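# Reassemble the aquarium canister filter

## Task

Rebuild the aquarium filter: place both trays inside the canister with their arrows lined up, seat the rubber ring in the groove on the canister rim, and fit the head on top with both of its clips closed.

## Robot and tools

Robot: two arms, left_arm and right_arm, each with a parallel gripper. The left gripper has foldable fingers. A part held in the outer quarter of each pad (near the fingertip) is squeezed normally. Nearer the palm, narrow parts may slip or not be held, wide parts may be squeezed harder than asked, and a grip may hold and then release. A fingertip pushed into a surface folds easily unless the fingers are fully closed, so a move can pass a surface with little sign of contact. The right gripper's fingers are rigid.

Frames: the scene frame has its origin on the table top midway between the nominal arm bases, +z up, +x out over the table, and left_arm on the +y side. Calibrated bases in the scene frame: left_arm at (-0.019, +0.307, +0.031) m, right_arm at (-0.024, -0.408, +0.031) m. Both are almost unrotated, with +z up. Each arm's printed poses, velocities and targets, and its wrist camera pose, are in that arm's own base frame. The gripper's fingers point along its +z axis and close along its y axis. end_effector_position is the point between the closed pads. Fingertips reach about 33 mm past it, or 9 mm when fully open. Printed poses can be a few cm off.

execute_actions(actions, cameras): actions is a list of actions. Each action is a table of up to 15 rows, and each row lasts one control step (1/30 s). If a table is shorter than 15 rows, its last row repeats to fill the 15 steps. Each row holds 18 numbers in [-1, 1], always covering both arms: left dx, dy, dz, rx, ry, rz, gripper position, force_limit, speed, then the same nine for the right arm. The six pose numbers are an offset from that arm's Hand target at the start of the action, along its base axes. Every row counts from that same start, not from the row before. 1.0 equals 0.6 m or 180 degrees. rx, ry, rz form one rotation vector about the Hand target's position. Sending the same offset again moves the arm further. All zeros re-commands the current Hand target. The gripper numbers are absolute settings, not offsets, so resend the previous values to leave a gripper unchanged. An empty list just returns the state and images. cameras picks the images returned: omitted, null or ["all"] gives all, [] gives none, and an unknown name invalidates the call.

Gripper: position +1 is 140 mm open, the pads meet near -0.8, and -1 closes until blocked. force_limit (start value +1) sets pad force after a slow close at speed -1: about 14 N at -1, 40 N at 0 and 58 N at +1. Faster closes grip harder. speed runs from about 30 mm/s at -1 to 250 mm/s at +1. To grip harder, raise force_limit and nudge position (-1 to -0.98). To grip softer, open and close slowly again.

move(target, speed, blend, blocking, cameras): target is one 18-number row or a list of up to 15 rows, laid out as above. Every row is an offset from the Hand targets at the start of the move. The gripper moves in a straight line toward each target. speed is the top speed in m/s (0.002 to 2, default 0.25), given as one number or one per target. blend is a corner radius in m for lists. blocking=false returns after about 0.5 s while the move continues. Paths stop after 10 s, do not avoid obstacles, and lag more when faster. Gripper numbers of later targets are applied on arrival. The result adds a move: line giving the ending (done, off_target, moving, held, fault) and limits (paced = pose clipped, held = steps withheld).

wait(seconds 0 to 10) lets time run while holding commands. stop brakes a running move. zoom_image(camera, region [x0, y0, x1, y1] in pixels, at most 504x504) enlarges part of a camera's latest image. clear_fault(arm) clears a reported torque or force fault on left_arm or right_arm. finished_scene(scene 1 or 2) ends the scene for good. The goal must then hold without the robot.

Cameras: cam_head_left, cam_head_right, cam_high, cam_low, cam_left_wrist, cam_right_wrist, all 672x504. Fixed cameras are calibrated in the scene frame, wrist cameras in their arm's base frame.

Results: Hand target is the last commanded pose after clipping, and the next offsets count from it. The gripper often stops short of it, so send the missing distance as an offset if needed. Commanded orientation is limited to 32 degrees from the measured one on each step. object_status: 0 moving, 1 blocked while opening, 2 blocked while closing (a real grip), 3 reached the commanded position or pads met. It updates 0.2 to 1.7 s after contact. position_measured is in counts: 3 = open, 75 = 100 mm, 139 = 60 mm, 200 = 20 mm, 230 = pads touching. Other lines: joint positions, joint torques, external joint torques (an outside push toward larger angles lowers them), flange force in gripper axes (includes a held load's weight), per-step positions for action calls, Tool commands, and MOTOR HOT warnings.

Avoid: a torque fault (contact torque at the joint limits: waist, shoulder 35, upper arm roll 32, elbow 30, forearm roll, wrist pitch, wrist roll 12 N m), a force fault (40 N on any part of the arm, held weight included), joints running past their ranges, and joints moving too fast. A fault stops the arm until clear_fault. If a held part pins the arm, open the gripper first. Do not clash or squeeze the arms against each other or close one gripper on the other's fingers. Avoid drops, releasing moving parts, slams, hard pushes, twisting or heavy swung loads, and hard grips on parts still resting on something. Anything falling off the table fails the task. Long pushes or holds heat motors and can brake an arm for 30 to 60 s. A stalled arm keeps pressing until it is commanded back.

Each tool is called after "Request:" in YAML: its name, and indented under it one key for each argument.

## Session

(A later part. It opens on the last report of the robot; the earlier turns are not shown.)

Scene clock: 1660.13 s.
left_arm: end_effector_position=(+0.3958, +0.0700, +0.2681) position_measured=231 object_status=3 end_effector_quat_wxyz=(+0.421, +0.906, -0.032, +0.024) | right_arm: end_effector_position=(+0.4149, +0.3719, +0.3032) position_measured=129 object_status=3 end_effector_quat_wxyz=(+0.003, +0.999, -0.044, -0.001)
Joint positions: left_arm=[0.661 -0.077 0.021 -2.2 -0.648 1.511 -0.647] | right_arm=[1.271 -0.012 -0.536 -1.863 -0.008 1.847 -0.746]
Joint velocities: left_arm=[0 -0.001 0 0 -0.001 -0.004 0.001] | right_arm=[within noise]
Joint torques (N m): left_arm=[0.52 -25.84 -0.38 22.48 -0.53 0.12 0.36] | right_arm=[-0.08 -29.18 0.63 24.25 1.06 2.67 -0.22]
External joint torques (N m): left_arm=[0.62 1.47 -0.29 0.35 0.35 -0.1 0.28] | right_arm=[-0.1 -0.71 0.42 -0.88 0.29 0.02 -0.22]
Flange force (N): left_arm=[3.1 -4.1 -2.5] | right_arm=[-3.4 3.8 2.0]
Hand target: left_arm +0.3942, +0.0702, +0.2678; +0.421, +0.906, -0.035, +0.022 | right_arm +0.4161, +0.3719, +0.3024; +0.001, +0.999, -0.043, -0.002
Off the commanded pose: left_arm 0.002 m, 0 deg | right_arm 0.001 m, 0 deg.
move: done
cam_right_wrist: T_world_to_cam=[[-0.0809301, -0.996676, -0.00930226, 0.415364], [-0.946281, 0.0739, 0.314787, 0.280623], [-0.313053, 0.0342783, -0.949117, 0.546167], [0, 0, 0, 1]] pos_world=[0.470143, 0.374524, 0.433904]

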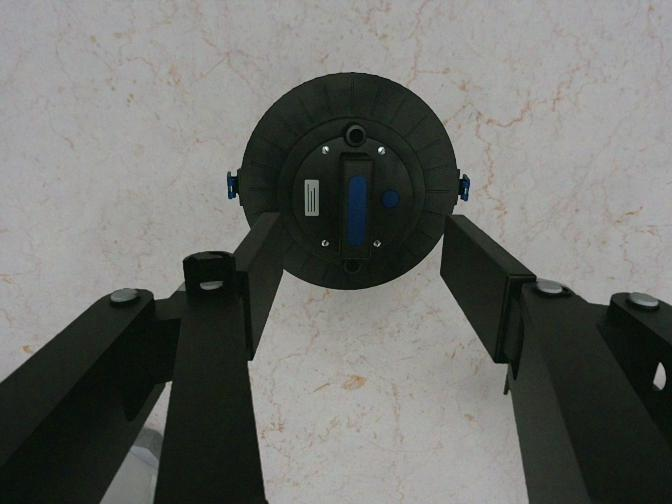

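Request:
move:
  target: [0,0,0,0,0,0,-1,-0.5,-1,0,0,-0.16,0,0,0,0,0,-1]
  speed: 0.08
  cameras: []

Request:
execute_actions:
  actions:
    - [[0,0,0,0,0,0,-1,-0.5,-1,0,0,0,0,0,0,-1,0,-1]]
    - [[0,0,0,0,0,0,-1,-0.5,-1,0,0,0,0,0,0,-1,0,-1]]
    - [[0,0,0,0,0,0,-1,-0.5,-1,0,0,0,0,0,0,-1,0,-1]]
    - [[0,0,0,0,0,0,-1,-0.5,-1,0,0,0,0,0,0,-1,0,-1]]
  cameras: []

Request:
move:
  target: [0,0,0,0,0,0,-1,-0.5,-1,0,0,0.025,0,0,0,-1,0,-1]
  speed: 0.02
  cameras: ["cam_head_left","cam_low","cam_high","cam_right_wrist"]

Request:
zoom_image:
  camera: "cam_low"
  region: [325, 190, 395, 260]

Request:
zoom_image:
  camera: "cam_head_left"
  region: [270, 220, 370, 310]

Scene clock: 1672.77 s.
left_arm: end_effector_position=(+0.3956, +0.0699, +0.2682) position_measured=231 object_status=3 end_effector_quat_wxyz=(+0.421, +0.906, -0.033, +0.024) | right_arm: end_effector_position=(+0.4150, +0.3717, +0.2070) position_measured=129 object_status=3 end_effector_quat_wxyz=(+0.003, +0.999, -0.045, -0.002)
Joint positions: left_arm=[0.661 -0.077 0.021 -2.2 -0.648 1.51 -0.646] | right_arm=[1.261 0.053 -0.538 -2.044 0.029 2.083 -0.772]
Joint velocities: left_arm=[within noise] | right_arm=[-0.001 0.001 0 0 0.001 0.003 -0.005]
Joint torques (N m): left_arm=[0.54 -25.93 -0.44 22.39 -0.61 0.06 0.27] | right_arm=[-0.2 -30.63 -0.08 23.56 1.01 2.69 -0.2]
External joint torques (N m): left_arm=[0.63 1.41 -0.38 0.21 0.27 -0.16 0.19] | right_arm=[-0.24 -0.64 0.73 -0.83 0.31 0.05 -0.2]
Flange force (N): left_arm=[2.8 -3.6 -2.2] | right_arm=[-3.0 3.2 1.1]
Hand target: left_arm +0.3942, +0.0702, +0.2678; +0.421, +0.906, -0.035, +0.022 | right_arm +0.4161, +0.3719, +0.2064; +0.001, +0.999, -0.043, -0.002
Off the commanded pose: left_arm 0.002 m, 0 deg | right_arm 0.001 m, 0 deg.
move: done

Scene clock: 1674.97 s.
left_arm: end_effector_position=(+0.3956, +0.0699, +0.2682) position_measured=231 object_status=3 end_effector_quat_wxyz=(+0.421, +0.906, -0.033, +0.024) | right_arm: end_effector_position=(+0.4158, +0.3711, +0.2070) position_measured=202 object_status=2 end_effector_quat_wxyz=(+0.002, +0.999, -0.045, -0.002)
Joint positions: left_arm=[0.661 -0.077 0.021 -2.2 -0.648 1.51 -0.646] | right_arm=[1.26 0.053 -0.538 -2.044 0.03 2.084 -0.773]
Joint torques (N m): left_arm=[0.56 -25.96 -0.45 22.3 -0.6 0.09 0.29] | right_arm=[0.52 -29.82 0.26 23.26 0.82 2.72 -0.23]
External joint torques (N m): left_arm=[0.53 1.32 -0.5 0.17 0.27 -0.14 0.21] | right_arm=[0.5 0.04 1.08 -1.03 0.12 0.09 -0.23]
External joint torques at the end of the 1st action: left_arm=[0.47 1.37 -0.55 0.21 0.25 -0.18 0.24] | right_arm=[-0.15 -0.88 0.7 -0.73 0.28 0.06 -0.24]
External joint torques at the end of the 2nd action: left_arm=[0.52 1.33 -0.49 0.2 0.27 -0.16 0.22] | right_arm=[-0.14 -0.77 0.78 -0.77 0.29 0.04 -0.23]
External joint torques at the end of the 3rd action: left_arm=[0.57 1.55 -0.48 0.14 0.28 -0.16 0.21] | right_arm=[1.24 -0.13 1.86 -0.89 0.39 0.89 -0.27]
Flange force (N): left_arm=[2.7 -3.4 -1.8] | right_arm=[-3.1 1.9 2.0]
Flange force at the end of the 1st action (N): left_arm=[2.9 -3.5 -1.9] | right_arm=[-3.3 3.5 0.6]
Flange force at the end of the 2nd action (N): left_arm=[2.7 -3.4 -1.9] | right_arm=[-3.2 3.3 0.8]
Flange force at the end of the 3rd action (N): left_arm=[3.0 -3.9 -2.0] | right_arm=[-4.4 1.4 3.6]
Hand target: left_arm +0.3942, +0.0702, +0.2678; +0.421, +0.906, -0.035, +0.022 | right_arm +0.4161, +0.3719, +0.2064; +0.001, +0.999, -0.043, -0.002
Off the commanded pose: left_arm 0.002 m, 0 deg | right_arm 0.001 m, 0 deg.
Step readings (end_effector_position of left_arm | right_arm; steps 1 to 15: 1st action; 16 to 30: 2nd action; 31 to 45: 3rd action; 46 to 60: 4th action):
0: (+0.3956, +0.0699, +0.2682) | (+0.4150, +0.3717, +0.2070)
1: (+0.3956, +0.0699, +0.2682) | (+0.4150, +0.3717, +0.2070)
2: (+0.3956, +0.0699, +0.2682) | (+0.4151, +0.3717, +0.2070)
4: (+0.3956, +0.0699, +0.2682) | (+0.4151, +0.3718, +0.2070)
8: (+0.3956, +0.0699, +0.2682) | (+0.4151, +0.3718, +0.2070)
15: (+0.3956, +0.0699, +0.2682) | (+0.4152, +0.3718, +0.2070)
16: (+0.3956, +0.0699, +0.2682) | (+0.4152, +0.3718, +0.2070)
17: (+0.3956, +0.0699, +0.2682) | (+0.4152, +0.3718, +0.2070)
19: (+0.3956, +0.0699, +0.2682) | (+0.4152, +0.3718, +0.2070)
23: (+0.3956, +0.0699, +0.2682) | (+0.4152, +0.3719, +0.2070)
30: (+0.3956, +0.0699, +0.2682) | (+0.4152, +0.3719, +0.2070)
31: (+0.3956, +0.0699, +0.2682) | (+0.4152, +0.3719, +0.2070)
32: (+0.3956, +0.0699, +0.2682) | (+0.4152, +0.3719, +0.2070)
34: (+0.3956, +0.0699, +0.2682) | (+0.4152, +0.3719, +0.2070)
38: (+0.3956, +0.0699, +0.2682) | (+0.4152, +0.3719, +0.2070)
45: (+0.3956, +0.0699, +0.2682) | (+0.4157, +0.3709, +0.2068)
46: (+0.3956, +0.0699, +0.2682) | (+0.4157, +0.3709, +0.2068)
47: (+0.3956, +0.0699, +0.2682) | (+0.4157, +0.3709, +0.2068)
49: (+0.3956, +0.0699, +0.2682) | (+0.4157, +0.3710, +0.2069)
53: (+0.3956, +0.0699, +0.2682) | (+0.4158, +0.3710, +0.2069)
60: (+0.3956, +0.0699, +0.2682) | (+0.4158, +0.3711, +0.2070)

Scene clock: 1676.10 s.
left_arm: end_effector_position=(+0.3956, +0.0699, +0.2682) position_measured=231 object_status=3 end_effector_quat_wxyz=(+0.421, +0.906, -0.033, +0.024) | right_arm: end_effector_position=(+0.4144, +0.3698, +0.2145) position_measured=202 object_status=2 end_effector_quat_wxyz=(+0.005, +0.999, -0.044, -0.005)
Joint positions: left_arm=[0.661 -0.077 0.021 -2.2 -0.648 1.51 -0.646] | right_arm=[1.26 0.048 -0.538 -2.028 0.027 2.054 -0.773]
Joint velocities: left_arm=[within noise] | right_arm=[0 -0.001 0 0.002 0.001 -0.004 -0.001]
Joint torques (N m): left_arm=[0.58 -25.97 -0.44 22.35 -0.61 0.08 0.3] | right_arm=[0.4 -35.26 -0.18 27.42 0.26 2.46 -0.02]
External joint torques (N m): left_arm=[0.55 1.39 -0.49 0.16 0.26 -0.15 0.22] | right_arm=[0.2 -5.46 0.39 2.97 -0.45 -0.16 -0.02]
Flange force (N): left_arm=[2.7 -3.5 -1.9] | right_arm=[-6.4 5.9 -10.7]
Hand target: left_arm +0.3942, +0.0702, +0.2678; +0.421, +0.906, -0.035, +0.022 | right_arm +0.4161, +0.3719, +0.2214; +0.001, +0.999, -0.043, -0.002
Off the commanded pose: left_arm 0.002 m, 0 deg | right_arm 0.007 m, 1 deg.
move: off_target (right_arm)
cam_right_wrist: T_world_to_cam=[[-0.0812395, -0.996688, -0.00372002, 0.411298], [-0.943789, 0.0757269, 0.321756, 0.305103], [-0.320409, 0.0296502, -0.946815, 0.466141], [0, 0, 0, 1]] pos_world=[0.470722, 0.37301, 0.344711]
Images, in order (width x height): cam_head_left 672x504, cam_high 672x504, cam_low 672x504, cam_right_wrist 672x504.

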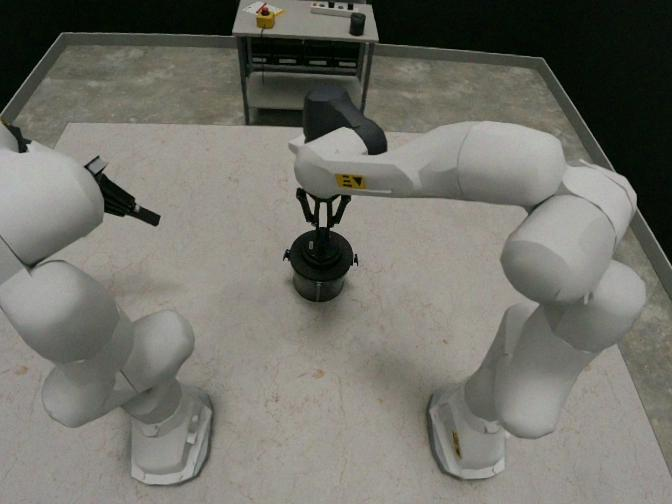

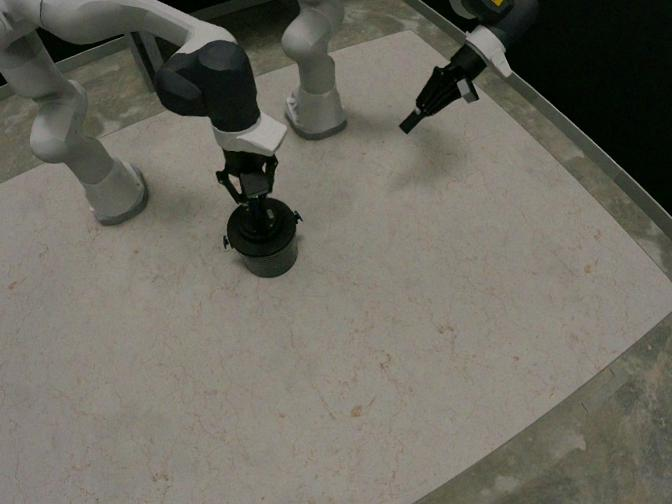

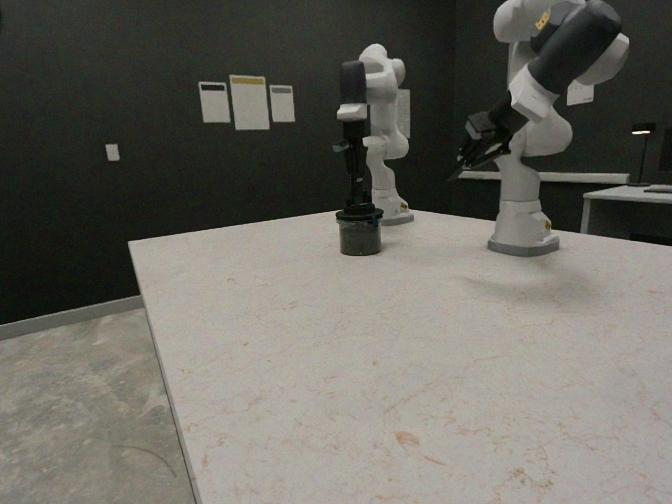

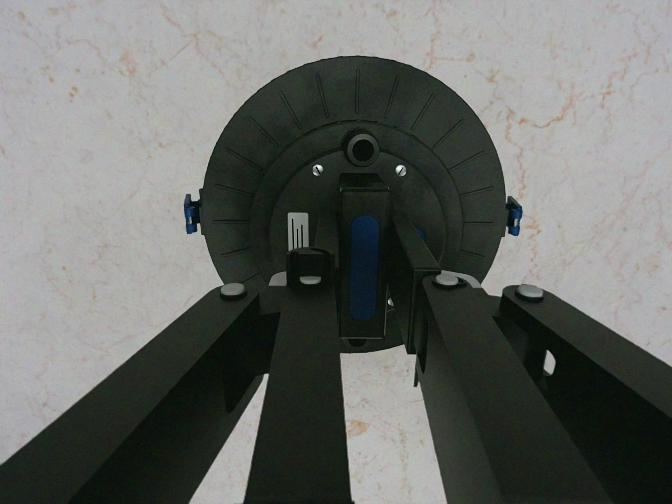

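Scaled by 7.200 from the camera's image (finer frame: 960x720).

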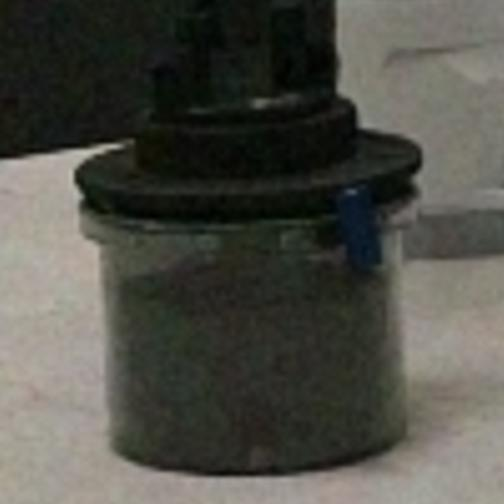

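Scaled by 5.040 from the camera's image (finer frame: 960x720).

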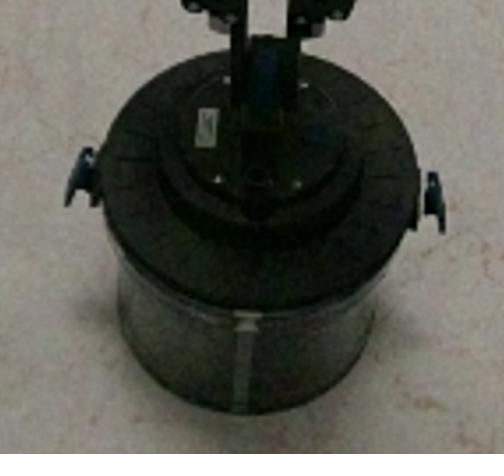

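Request:
move:
  target:
    - [0,0,0,0,0,0,-1,-0.5,-1,0,0,0.17,0,0,0,-1,0,-1]
    - [0,0,0,0,0,0,-1,-0.5,-1,0,-0.45,0.17,0,0,0,-1,0,-1]
  speed: [0.08,0.15]
  cameras: ["cam_head_left","cam_low","cam_high","cam_head_right"]

Request:
zoom_image:
  camera: "cam_high"
  region: [215, 190, 315, 290]

Request:
zoom_image:
  camera: "cam_head_left"
  region: [280, 220, 360, 310]

Request:
zoom_image:
  camera: "cam_low"
  region: [250, 120, 400, 260]

Scene clock: 1688.70 s.
left_arm: end_effector_position=(+0.3956, +0.0699, +0.2682) position_measured=231 object_status=3 end_effector_quat_wxyz=(+0.421, +0.906, -0.033, +0.024) | right_arm: end_effector_position=(+0.4140, +0.1019, +0.3192) position_measured=202 object_status=2 end_effector_quat_wxyz=(+0.004, +0.999, -0.047, -0.006)
Joint positions: left_arm=[0.661 -0.077 0.021 -2.2 -0.648 1.51 -0.646] | right_arm=[1.068 -0.544 -0.669 -2.22 -0.333 1.751 -0.936]
Joint velocities: left_arm=[within noise] | right_arm=[-0.001 0 0.001 0 0 -0.001 -0.005]
Joint torques (N m): left_arm=[0.58 -26.01 -0.38 22.31 -0.62 0.08 0.28] | right_arm=[0.78 -12.52 11.11 26.68 0.4 2.88 -0.25]
External joint torques (N m): left_arm=[0.59 1.3 -0.39 0.17 0.25 -0.14 0.2] | right_arm=[0.79 -4.25 1.64 3.07 -0.41 0.26 -0.25]
Flange force (N): left_arm=[2.5 -3.4 -1.9] | right_arm=[-7.2 3.6 -7.9]
Hand target: left_arm +0.3942, +0.0702, +0.2678; +0.421, +0.906, -0.035, +0.022 | right_arm +0.4161, +0.1019, +0.3234; +0.001, +0.999, -0.043, -0.002
Off the commanded pose: left_arm 0.001 m, 0 deg | right_arm 0.005 m, 1 deg.
move: off_target (right_arm)
Images, in order (width x height): cam_head_left 672x504, cam_head_right 672x504, cam_high 672x504, cam_low 672x504.

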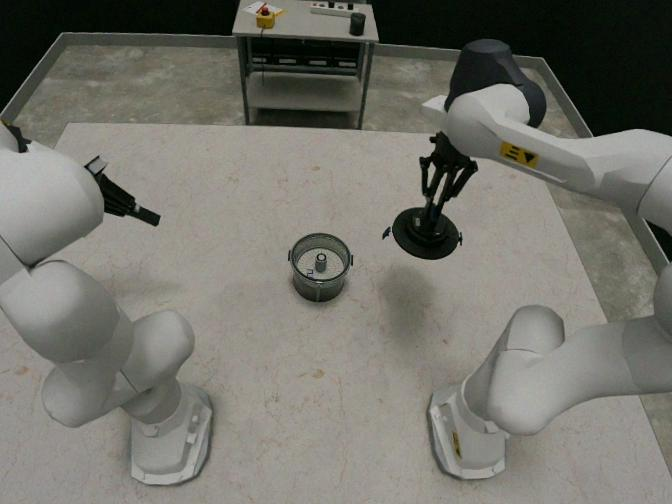

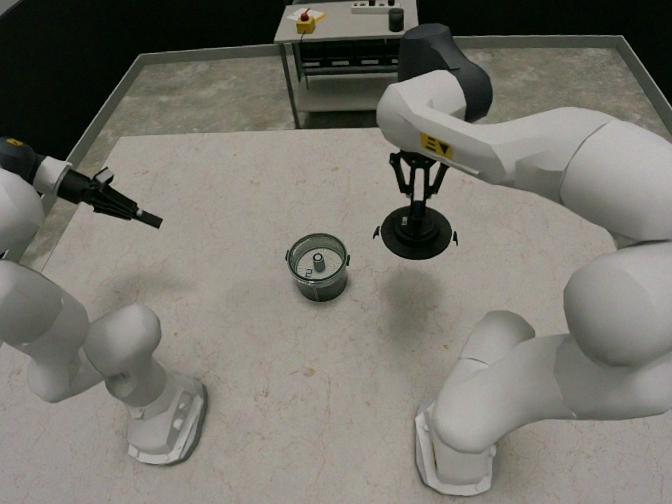

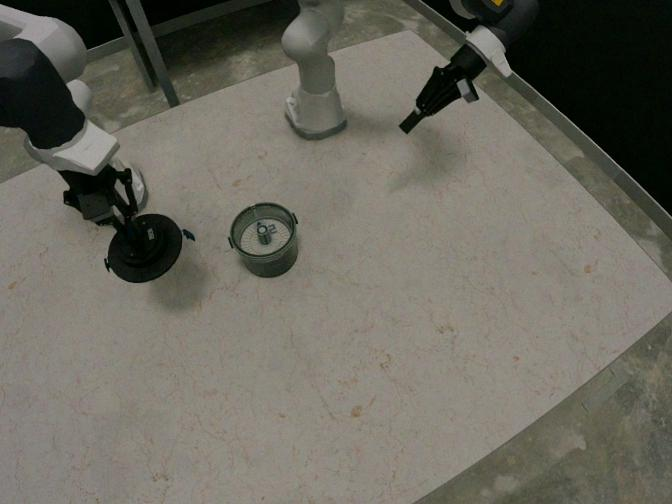

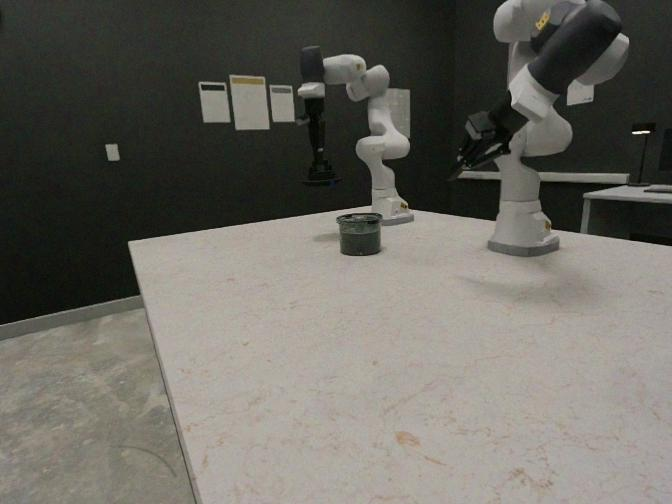

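Scaled by 5.040 from the camera's image (finer frame: 960x720).

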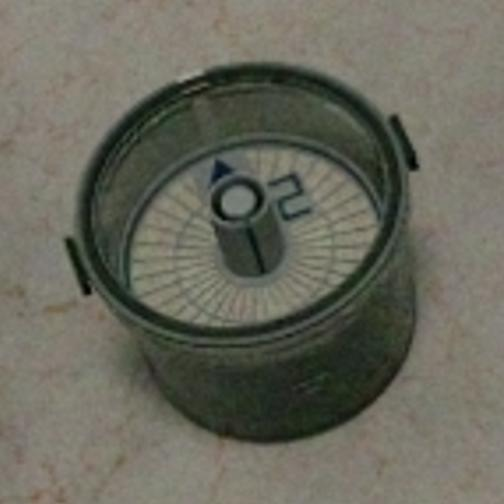

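Scaled by 5.600 from the camera's image (finer frame: 960x720).

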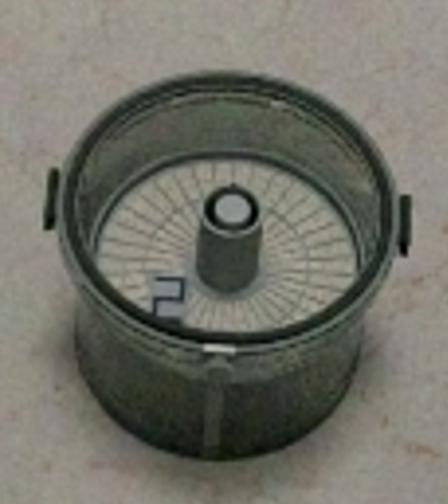

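Scaled by 3.360 from the camera's image (finer frame: 960x720).

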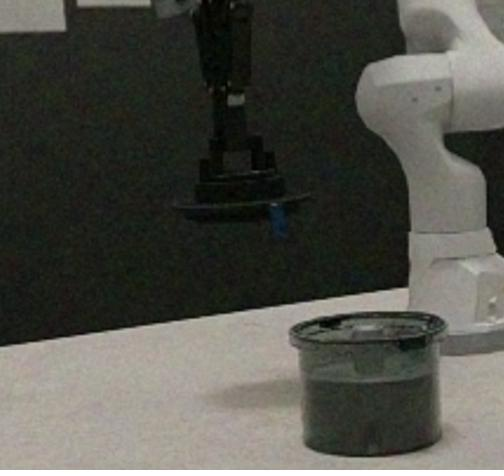

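Request:
move:
  target: [-0.08,-0.517,0.1,0.278,0,0,-1,-0.5,-1,0,0,0,0,0,0,-1,0,-1]
  speed: 0.25
  cameras: ["cam_left_wrist"]

Request:
zoom_image:
  camera: "cam_left_wrist"
  region: [380, 0, 672, 260]

Scene clock: 1701.50 s.
left_arm: end_effector_position=(+0.3472, -0.2385, +0.3279) position_measured=231 object_status=3 end_effector_quat_wxyz=(-0.003, +0.999, -0.043, +0.007) | right_arm: end_effector_position=(+0.4138, +0.1018, +0.3190) position_measured=202 object_status=2 end_effector_quat_wxyz=(+0.004, +0.999, -0.046, -0.006)
Joint positions: left_arm=[0.68 -0.899 -0.902 -2.199 -0.656 1.557 -1.492] | right_arm=[1.068 -0.545 -0.669 -2.22 -0.333 1.751 -0.938]
Joint velocities: left_arm=[0.001 0.001 -0.001 0.001 0 0 -0.005] | right_arm=[within noise]
Joint torques (N m): left_arm=[0.92 6.03 18.42 19.38 0.45 2.5 -0.09] | right_arm=[0.35 -12.15 11.6 26.91 0.62 2.95 -0.25]
External joint torques (N m): left_arm=[1.07 -1.2 0.15 0.33 -0.42 -0.19 -0.09] | right_arm=[0.28 -3.98 2.08 3.4 -0.19 0.34 -0.25]
Flange force (N): left_arm=[-0.1 0.6 -0.6] | right_arm=[-6.8 3.0 -8.8]
Hand target: left_arm +0.3462, -0.2400, +0.3278; -0.002, +0.999, -0.041, +0.006 | right_arm +0.4161, +0.1019, +0.3234; +0.001, +0.999, -0.043, -0.002
Off the commanded pose: left_arm 0.002 m, 0 deg | right_arm 0.005 m, 1 deg.
move: off_target (right_arm)
cam_left_wrist: T_world_to_cam=[[-0.0974531, -0.995116, -0.0156885, -0.191523], [-0.941742, 0.0871045, 0.32486, 0.244958], [-0.321907, 0.0464331, -0.945632, 0.576428], [0, 0, 0, 1]] pos_world=[0.397579, -0.23869, 0.462507]

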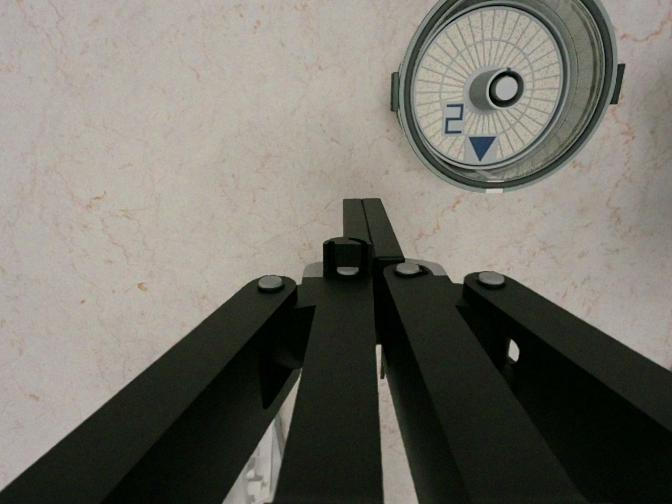

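Scaled by 1.726 from the camera's image (finer frame: 960x720).

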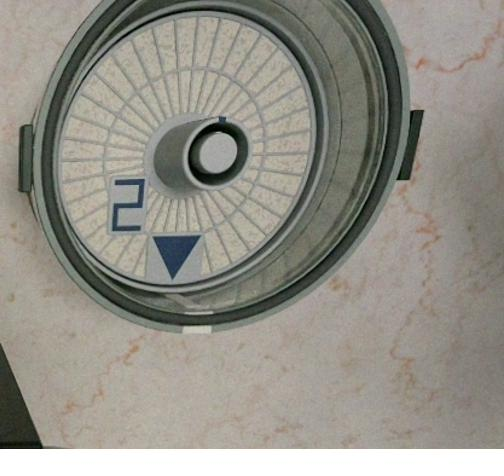

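Request:
zoom_image:
  camera: "cam_left_wrist"
  region: [540, 0, 640, 200]

Request:
zoom_image:
  camera: "cam_left_wrist"
  region: [380, 60, 560, 200]

Scaled by 2.520 from the camera's image (finer frame: 960x720).

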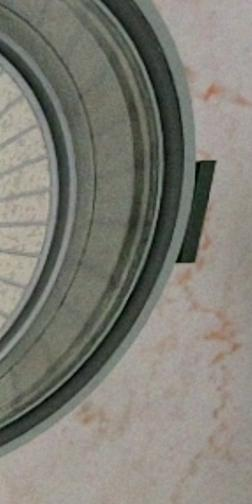

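Scaled by 2.800 from the camera's image (finer frame: 960x720).

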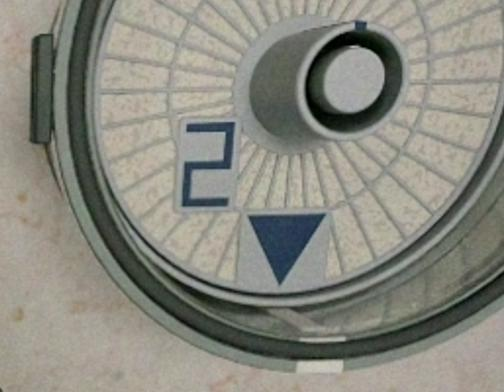

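Request:
zoom_image:
  camera: "cam_left_wrist"
  region: [380, 60, 460, 140]

Request:
wait:
  seconds: 0.1
  cameras: ["cam_head_left","cam_head_right","cam_high","cam_low"]

Request:
zoom_image:
  camera: "cam_head_right"
  region: [360, 200, 470, 270]

Request:
zoom_image:
  camera: "cam_low"
  region: [295, 160, 350, 200]

Scaled by 6.300 from the camera's image (finer frame: 960x720).

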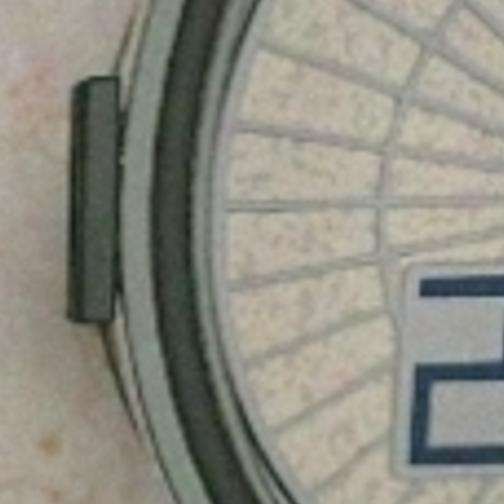

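Scene clock: 1714.40 s.
left_arm: end_effector_position=(+0.3471, -0.2386, +0.3280) position_measured=231 object_status=3 end_effector_quat_wxyz=(-0.003, +0.999, -0.042, +0.007) | right_arm: end_effector_position=(+0.4138, +0.1018, +0.3190) position_measured=202 object_status=2 end_effector_quat_wxyz=(+0.004, +0.999, -0.046, -0.006)
Joint positions: left_arm=[0.68 -0.899 -0.902 -2.199 -0.656 1.557 -1.494] | right_arm=[1.068 -0.545 -0.669 -2.22 -0.333 1.751 -0.938]
Joint torques (N m): left_arm=[0.93 6.09 18.39 19.17 0.49 2.54 -0.14] | right_arm=[0.32 -12.11 11.56 26.96 0.63 2.94 -0.33]
External joint torques (N m): left_arm=[0.91 -1.23 0.03 0.24 -0.4 -0.15 -0.14] | right_arm=[0.38 -3.84 2.14 3.32 -0.17 0.31 -0.33]
Flange force (N): left_arm=[-0.5 0.7 -0.2] | right_arm=[-6.5 2.8 -8.7]
Hand target: left_arm +0.3462, -0.2400, +0.3278; -0.002, +0.999, -0.041, +0.006 | right_arm +0.4161, +0.1019, +0.3234; +0.001, +0.999, -0.043, -0.002
Tool commands: left_gripper/position=-1.0 left_gripper/force_limit=-0.5 left_gripper/speed=-1.0 right_gripper/position=-1.0 right_gripper/force_limit=+0.0 right_gripper/speed=-1.0
Off the commanded pose: left_arm 0.002 m, 0 deg | right_arm 0.005 m, 1 deg.
wait: 0.10 s; at rest from the start

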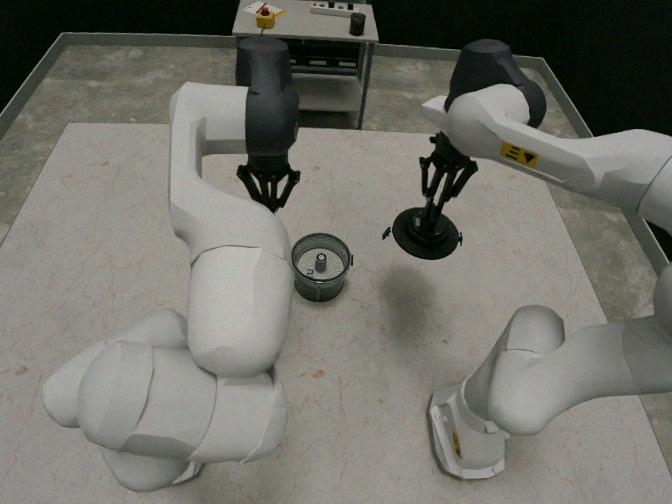

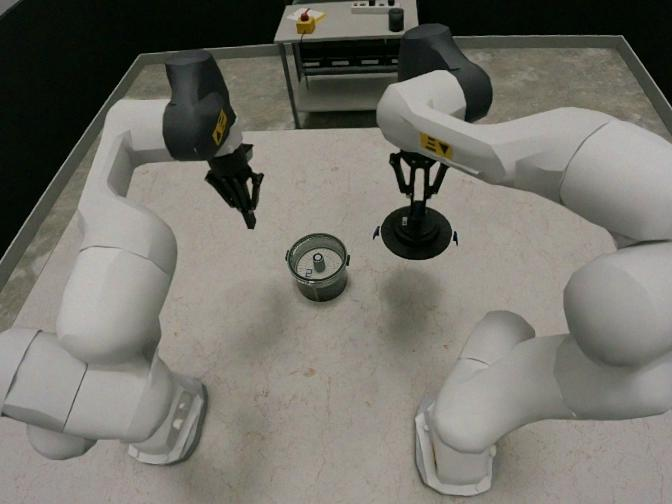

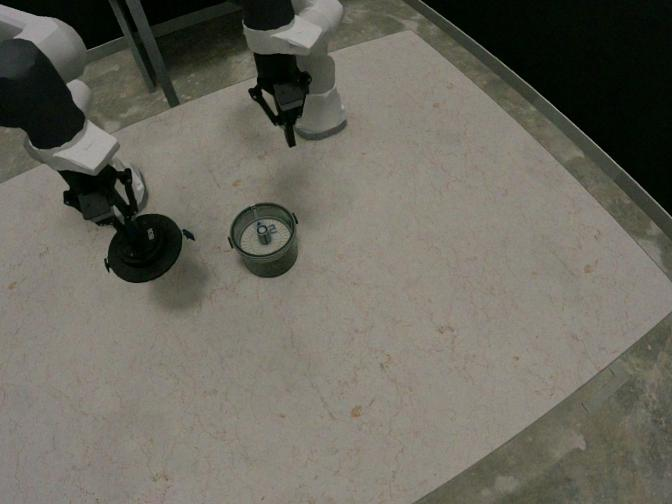

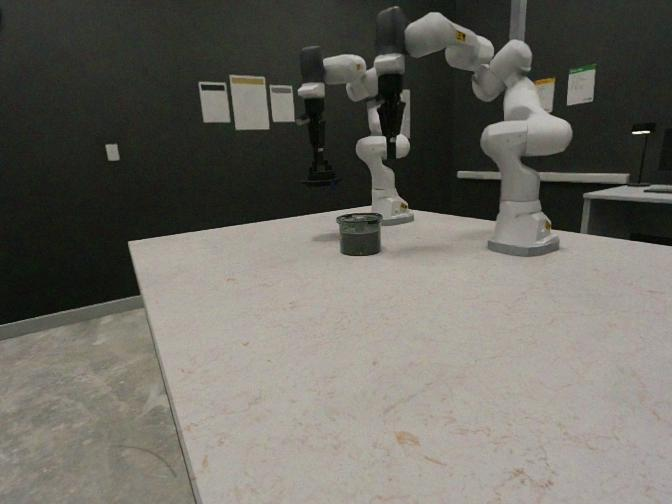

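Scaled by 4.582 from the camera's image (finer frame: 960x720).

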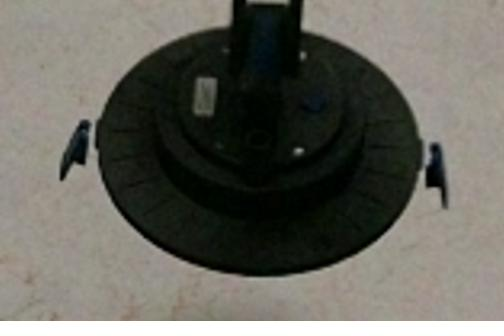

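Scaled by 9.164 from the camera's image (finer frame: 960x720).

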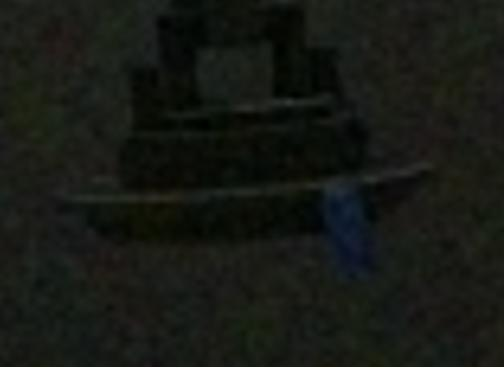

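Request:
move:
  target: [-0.03,-0.15,0.03,-0.3,0,0,-1,-0.5,-1,0,0,0,0,0,0.5,-1,0,-1]
  speed: 0.2
  cameras: ["cam_left_wrist","cam_head_left"]

Request:
zoom_image:
  camera: "cam_left_wrist"
  region: [330, 0, 600, 260]

Scene clock: 1738.60 s.
left_arm: end_effector_position=(+0.3270, -0.3302, +0.3457) position_measured=231 object_status=3 end_effector_quat_wxyz=(+0.451, +0.892, -0.034, +0.022) | right_arm: end_effector_position=(+0.4138, +0.1016, +0.3204) position_measured=202 object_status=2 end_effector_quat_wxyz=(+0.001, +0.739, +0.673, -0.005)
Joint positions: left_arm=[0.38 -0.798 -0.535 -2.636 -1.33 1.675 -1.166] | right_arm=[1.699 -1.036 -0.958 -2.168 -0.789 1.438 -2.1]
Joint velocities: left_arm=[-0.001 0 0.001 0.001 0 0 0.005] | right_arm=[0 -0.002 0.001 0 -0.001 0.001 -0.007]
Joint torques (N m): left_arm=[0.5 -2.1 9.73 22.49 -1.6 1.27 0.28] | right_arm=[0.77 10.33 24.85 19.27 0.41 2.91 -0.34]
External joint torques (N m): left_arm=[0.58 0.23 0.02 -0.34 -0.33 0.38 0.2] | right_arm=[0.78 -2.37 3.47 2.94 -0.51 0.29 -0.34]
Flange force (N): left_arm=[1.2 -1.5 1.4] | right_arm=[-2.7 -0.6 -8.4]
Hand target: left_arm +0.3282, -0.3300, +0.3458; +0.452, +0.891, -0.034, +0.024 | right_arm +0.4161, +0.1019, +0.3234; +0.002, +0.737, +0.676, +0.000
Off the commanded pose: left_arm 0.001 m, 0 deg | right_arm 0.004 m, 1 deg.
move: off_target (right_arm)
cam_left_wrist: T_world_to_cam=[[-0.0916132, -0.598469, 0.79589, -0.436025], [-0.940377, 0.314907, 0.128549, 0.370731], [-0.327564, -0.73666, -0.591636, 0.211964], [0, 0, 0, 1]] pos_world=[0.378113, -0.221547, 0.424777]
Images, in order (width x height): cam_head_left 672x504, cam_left_wrist 672x504.

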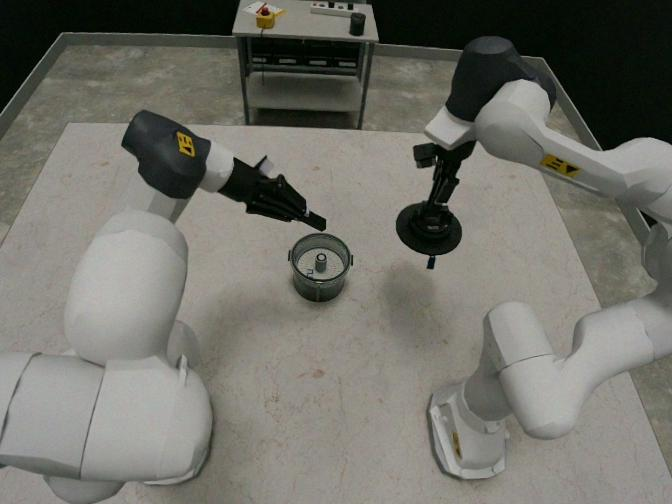

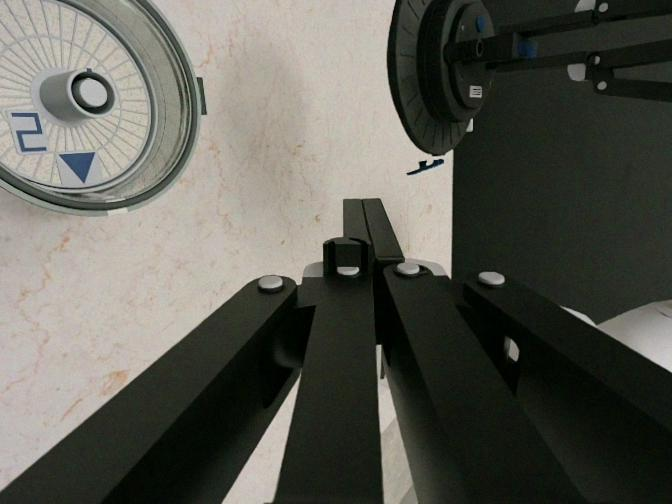

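Scaled by 1.867 from the camera's image (finer frame: 960x720).

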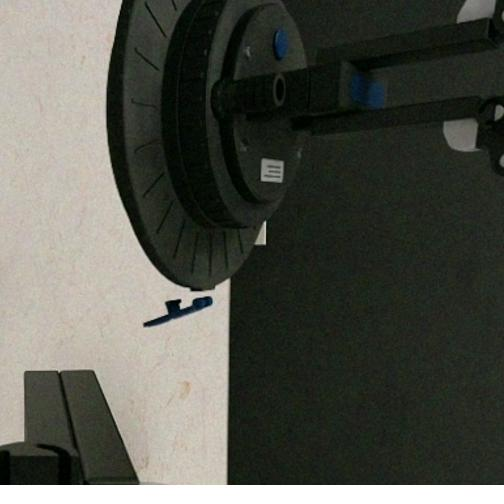

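Excellent: profile visible.

Request:
zoom_image:
  camera: "cam_left_wrist"
  region: [395, 135, 465, 190]

Scaled by 7.200 from the camera's image (finer frame: 960x720).

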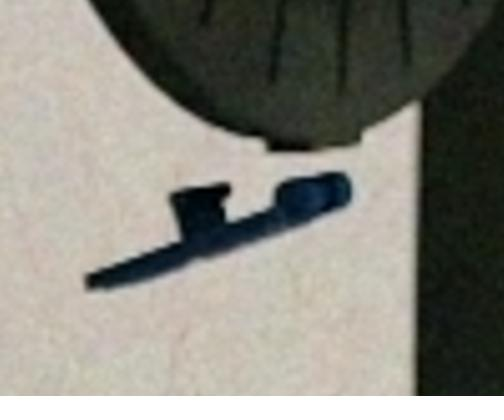

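Request:
move:
  target: [0.1,0.6,-0.05,0,0,0,-1,-0.5,-1,0,0,0,0,0,-0.5,-1,0,-1]
  speed: 0.2
  cameras: []

Request:
move:
  target: [0,0,0,0,0,0,-1,-0.5,-1,0.003,0.453,0.0,0.005,0,0,-1,0,-1]
  speed: 0.12
  cameras: ["cam_head_left","cam_low","cam_high","cam_right_wrist"]

Request:
move:
  target: [0,0,0,0,0,0,-1,-0.5,-1,0,0,-0.135,0,0,0,-1,0,-1]
  speed: 0.05
  cameras: ["cam_head_left","cam_low","cam_high","cam_right_wrist"]

Request:
zoom_image:
  camera: "cam_head_left"
  region: [270, 210, 370, 310]

Request:
zoom_image:
  camera: "cam_low"
  region: [325, 180, 395, 260]

Request:
zoom_image:
  camera: "cam_high"
  region: [205, 170, 315, 280]

Scene clock: 1769.17 s.
left_arm: end_effector_position=(+0.3896, +0.0296, +0.3162) position_measured=231 object_status=3 end_effector_quat_wxyz=(+0.452, +0.891, -0.032, +0.025) | right_arm: end_effector_position=(+0.4130, +0.0988, +0.3192) position_measured=202 object_status=2 end_effector_quat_wxyz=(+0.006, +0.999, -0.039, -0.008)
Joint positions: left_arm=[0.648 -0.168 0.011 -2.22 -0.714 1.418 -0.713] | right_arm=[1.098 -0.559 -0.692 -2.219 -0.354 1.738 -0.94]
Joint velocities: left_arm=[within noise] | right_arm=[0 -0.001 0.001 -0.001 -0.001 -0.001 0.006]
Joint torques (N m): left_arm=[0.5 -23.1 -0.21 22.89 -0.88 -0.11 0.41] | right_arm=[-0.17 -10.18 12.61 26.49 1.06 3.23 0.06]
External joint torques (N m): left_arm=[0.54 1.36 -0.32 0.38 0.3 -0.2 0.33] | right_arm=[-0.15 -2.71 2.6 2.96 0.25 0.6 0.06]
Flange force (N): left_arm=[3.1 -3.4 -3.0] | right_arm=[-5.9 0.7 -7.5]
Hand target: left_arm +0.3882, +0.0300, +0.3158; +0.452, +0.891, -0.034, +0.024 | right_arm +0.4161, +0.1019, +0.3234; +0.001, +0.999, -0.043, -0.002
Off the commanded pose: left_arm 0.002 m, 0 deg | right_arm 0.006 m, 1 deg.
move: off_target (right_arm)

Scene clock: 1772.00 s.
left_arm: end_effector_position=(+0.3896, +0.0296, +0.3162) position_measured=231 object_status=3 end_effector_quat_wxyz=(+0.452, +0.891, -0.032, +0.025) | right_arm: end_effector_position=(+0.4164, +0.3717, +0.3177) position_measured=202 object_status=2 end_effector_quat_wxyz=(-0.001, +0.999, -0.038, -0.004)
Joint positions: left_arm=[0.648 -0.167 0.011 -2.22 -0.714 1.418 -0.713] | right_arm=[1.321 -0.013 -0.592 -1.827 -0.001 1.811 -0.766]
Joint velocities: left_arm=[within noise] | right_arm=[0.002 -0.001 0.001 0.001 0.004 -0.003 0.005]
Joint torques (N m): left_arm=[0.55 -23.14 -0.3 22.78 -0.88 -0.07 0.31] | right_arm=[0.34 -31.69 0.95 28.78 1.15 2.92 0.27]
External joint torques (N m): left_arm=[0.55 1.33 -0.45 0.33 0.3 -0.15 0.23] | right_arm=[0.28 -4.62 0.67 3.97 0.37 0.3 0.27]
Flange force (N): left_arm=[3.1 -3.2 -2.6] | right_arm=[-3.0 1.1 -9.4]
Hand target: left_arm +0.3882, +0.0300, +0.3158; +0.452, +0.891, -0.034, +0.024 | right_arm +0.4179, +0.3737, +0.3234; -0.007, +0.999, -0.043, -0.002
Off the commanded pose: left_arm 0.001 m, 0 deg | right_arm 0.006 m, 1 deg.
move: off_target (right_arm)
cam_right_wrist: T_world_to_cam=[[-0.0682006, -0.997549, -0.0156592, 0.412469], [-0.945644, 0.0596336, 0.31969, 0.28105], [-0.317972, 0.0366111, -0.947393, 0.560974], [0, 0, 0, 1]] pos_world=[0.472278, 0.37416, 0.448073]
Images, in order (width x height): cam_head_left 672x504, cam_high 672x504, cam_low 672x504, cam_right_wrist 672x504.

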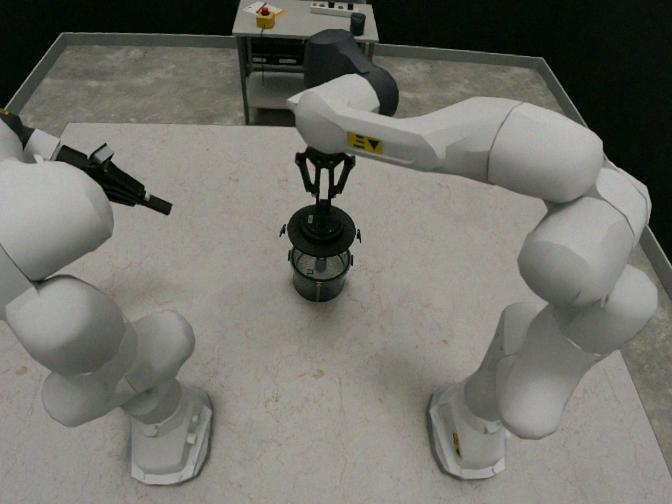

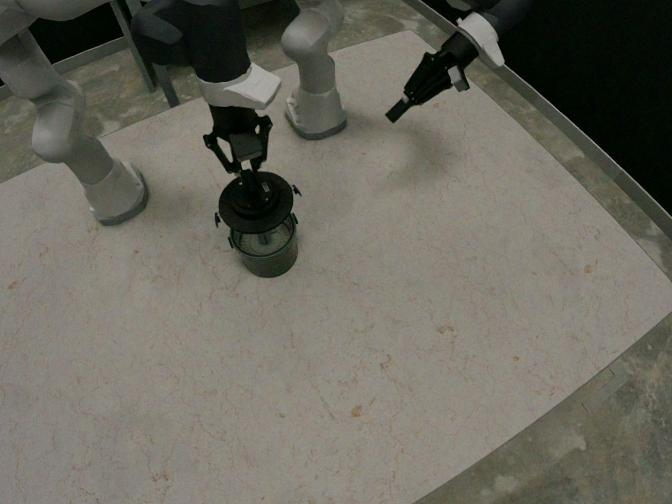

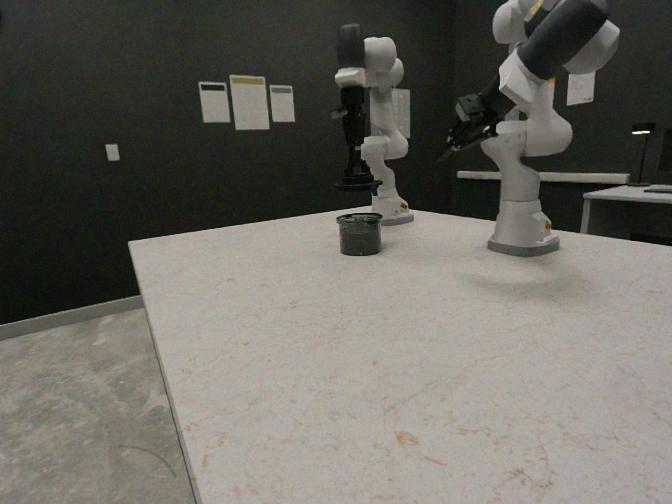

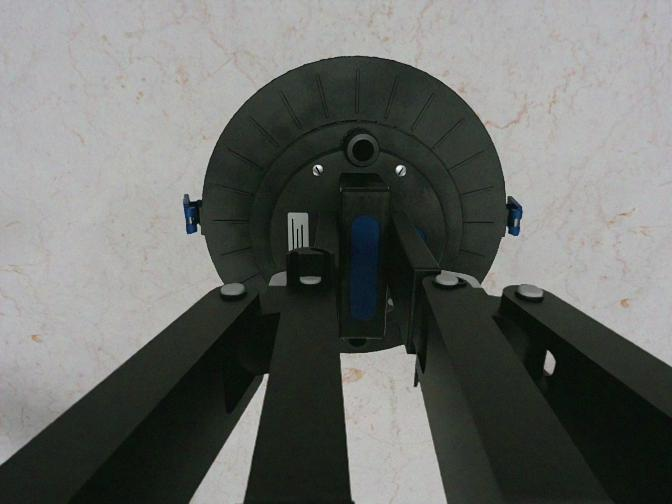

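Scene clock: 1774.23 s.
left_arm: end_effector_position=(+0.3896, +0.0296, +0.3162) position_measured=231 object_status=3 end_effector_quat_wxyz=(+0.452, +0.891, -0.032, +0.025) | right_arm: end_effector_position=(+0.4136, +0.3704, +0.2366) position_measured=202 object_status=2 end_effector_quat_wxyz=(+0.002, +0.999, -0.044, -0.007)
Joint positions: left_arm=[0.648 -0.167 0.011 -2.22 -0.714 1.418 -0.713] | right_arm=[1.315 0.025 -0.592 -1.996 0.022 2.004 -0.769]
Joint velocities: left_arm=[within noise] | right_arm=[0.001 0 -0.001 -0.001 0.001 0.006 -0.002]
Joint torques (N m): left_arm=[0.52 -23.22 -0.28 22.72 -0.89 -0.04 0.3] | right_arm=[-0.11 -33.05 0.18 27.79 1.02 3.18 -0.27]
External joint torques (N m): left_arm=[0.57 1.27 -0.38 0.17 0.31 -0.14 0.22] | right_arm=[-0.1 -4.65 0.62 3.12 0.29 0.57 -0.27]
Flange force (N): left_arm=[2.5 -3.1 -2.2] | right_arm=[-3.3 3.4 -7.7]
Hand target: left_arm +0.3882, +0.0300, +0.3158; +0.452, +0.891, -0.034, +0.024 | right_arm +0.4179, +0.3737, +0.2424; -0.007, +0.999, -0.043, -0.002
Off the commanded pose: left_arm 0.001 m, 0 deg | right_arm 0.008 m, 1 deg.
move: off_target (right_arm)
cam_right_wrist: T_world_to_cam=[[-0.0811599, -0.996648, -0.0103343, 0.413431], [-0.943008, 0.0734264, 0.324567, 0.297036], [-0.32272, 0.0360872, -0.945806, 0.485108], [0, 0, 0, 1]] pos_world=[0.470216, 0.372728, 0.366683]
Images, in order (width x height): cam_head_left 672x504, cam_high 672x504, cam_low 672x504, cam_right_wrist 672x504.

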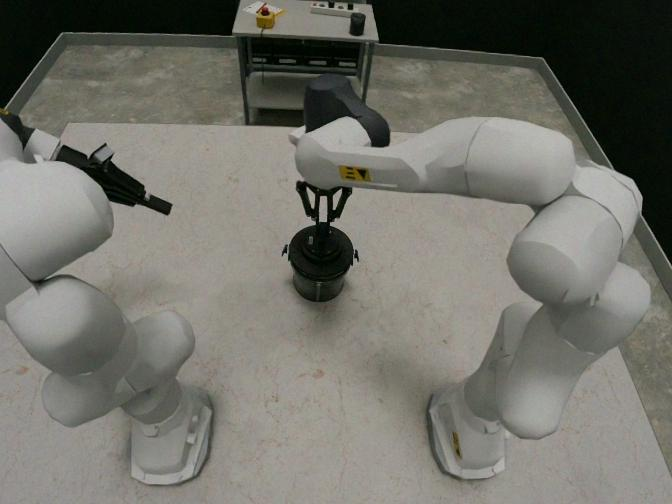

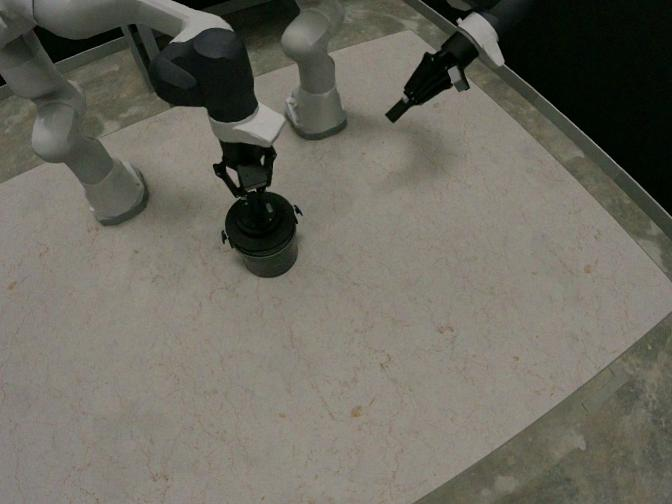

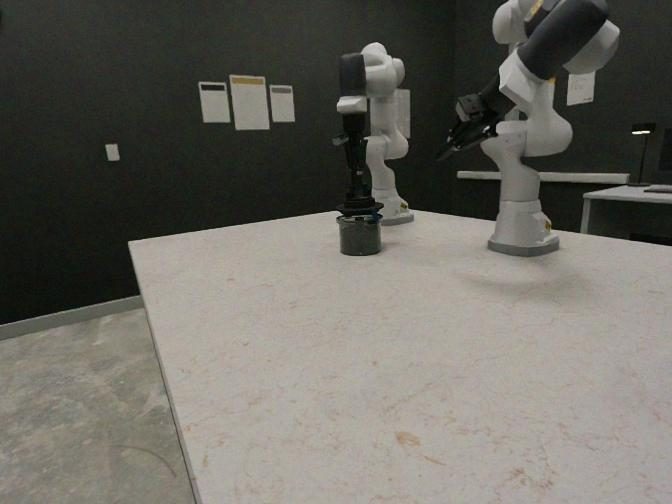

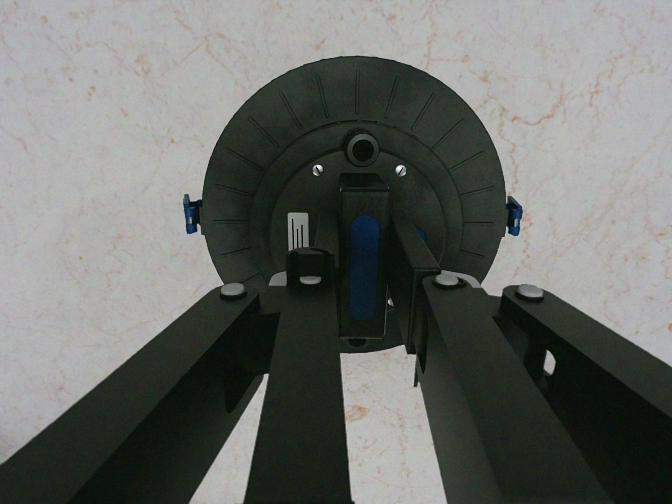

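Scaled by 5.040 from the camera's image (finer frame: 960x720).

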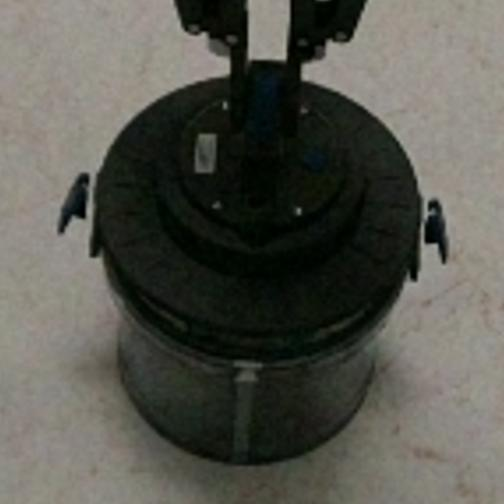

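Scaled by 6.300 from the camera's image (finer frame: 960x720).

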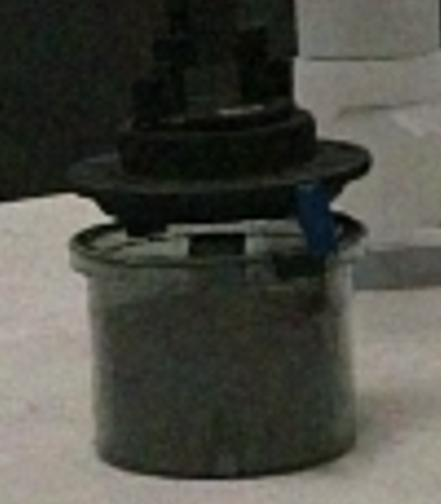

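Scaled by 4.582 from the camera's image (finer frame: 960x720).

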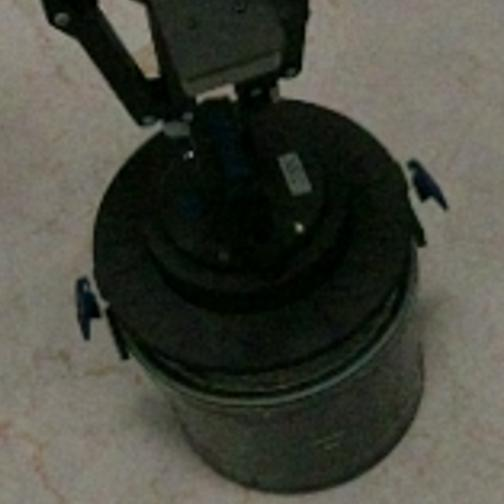

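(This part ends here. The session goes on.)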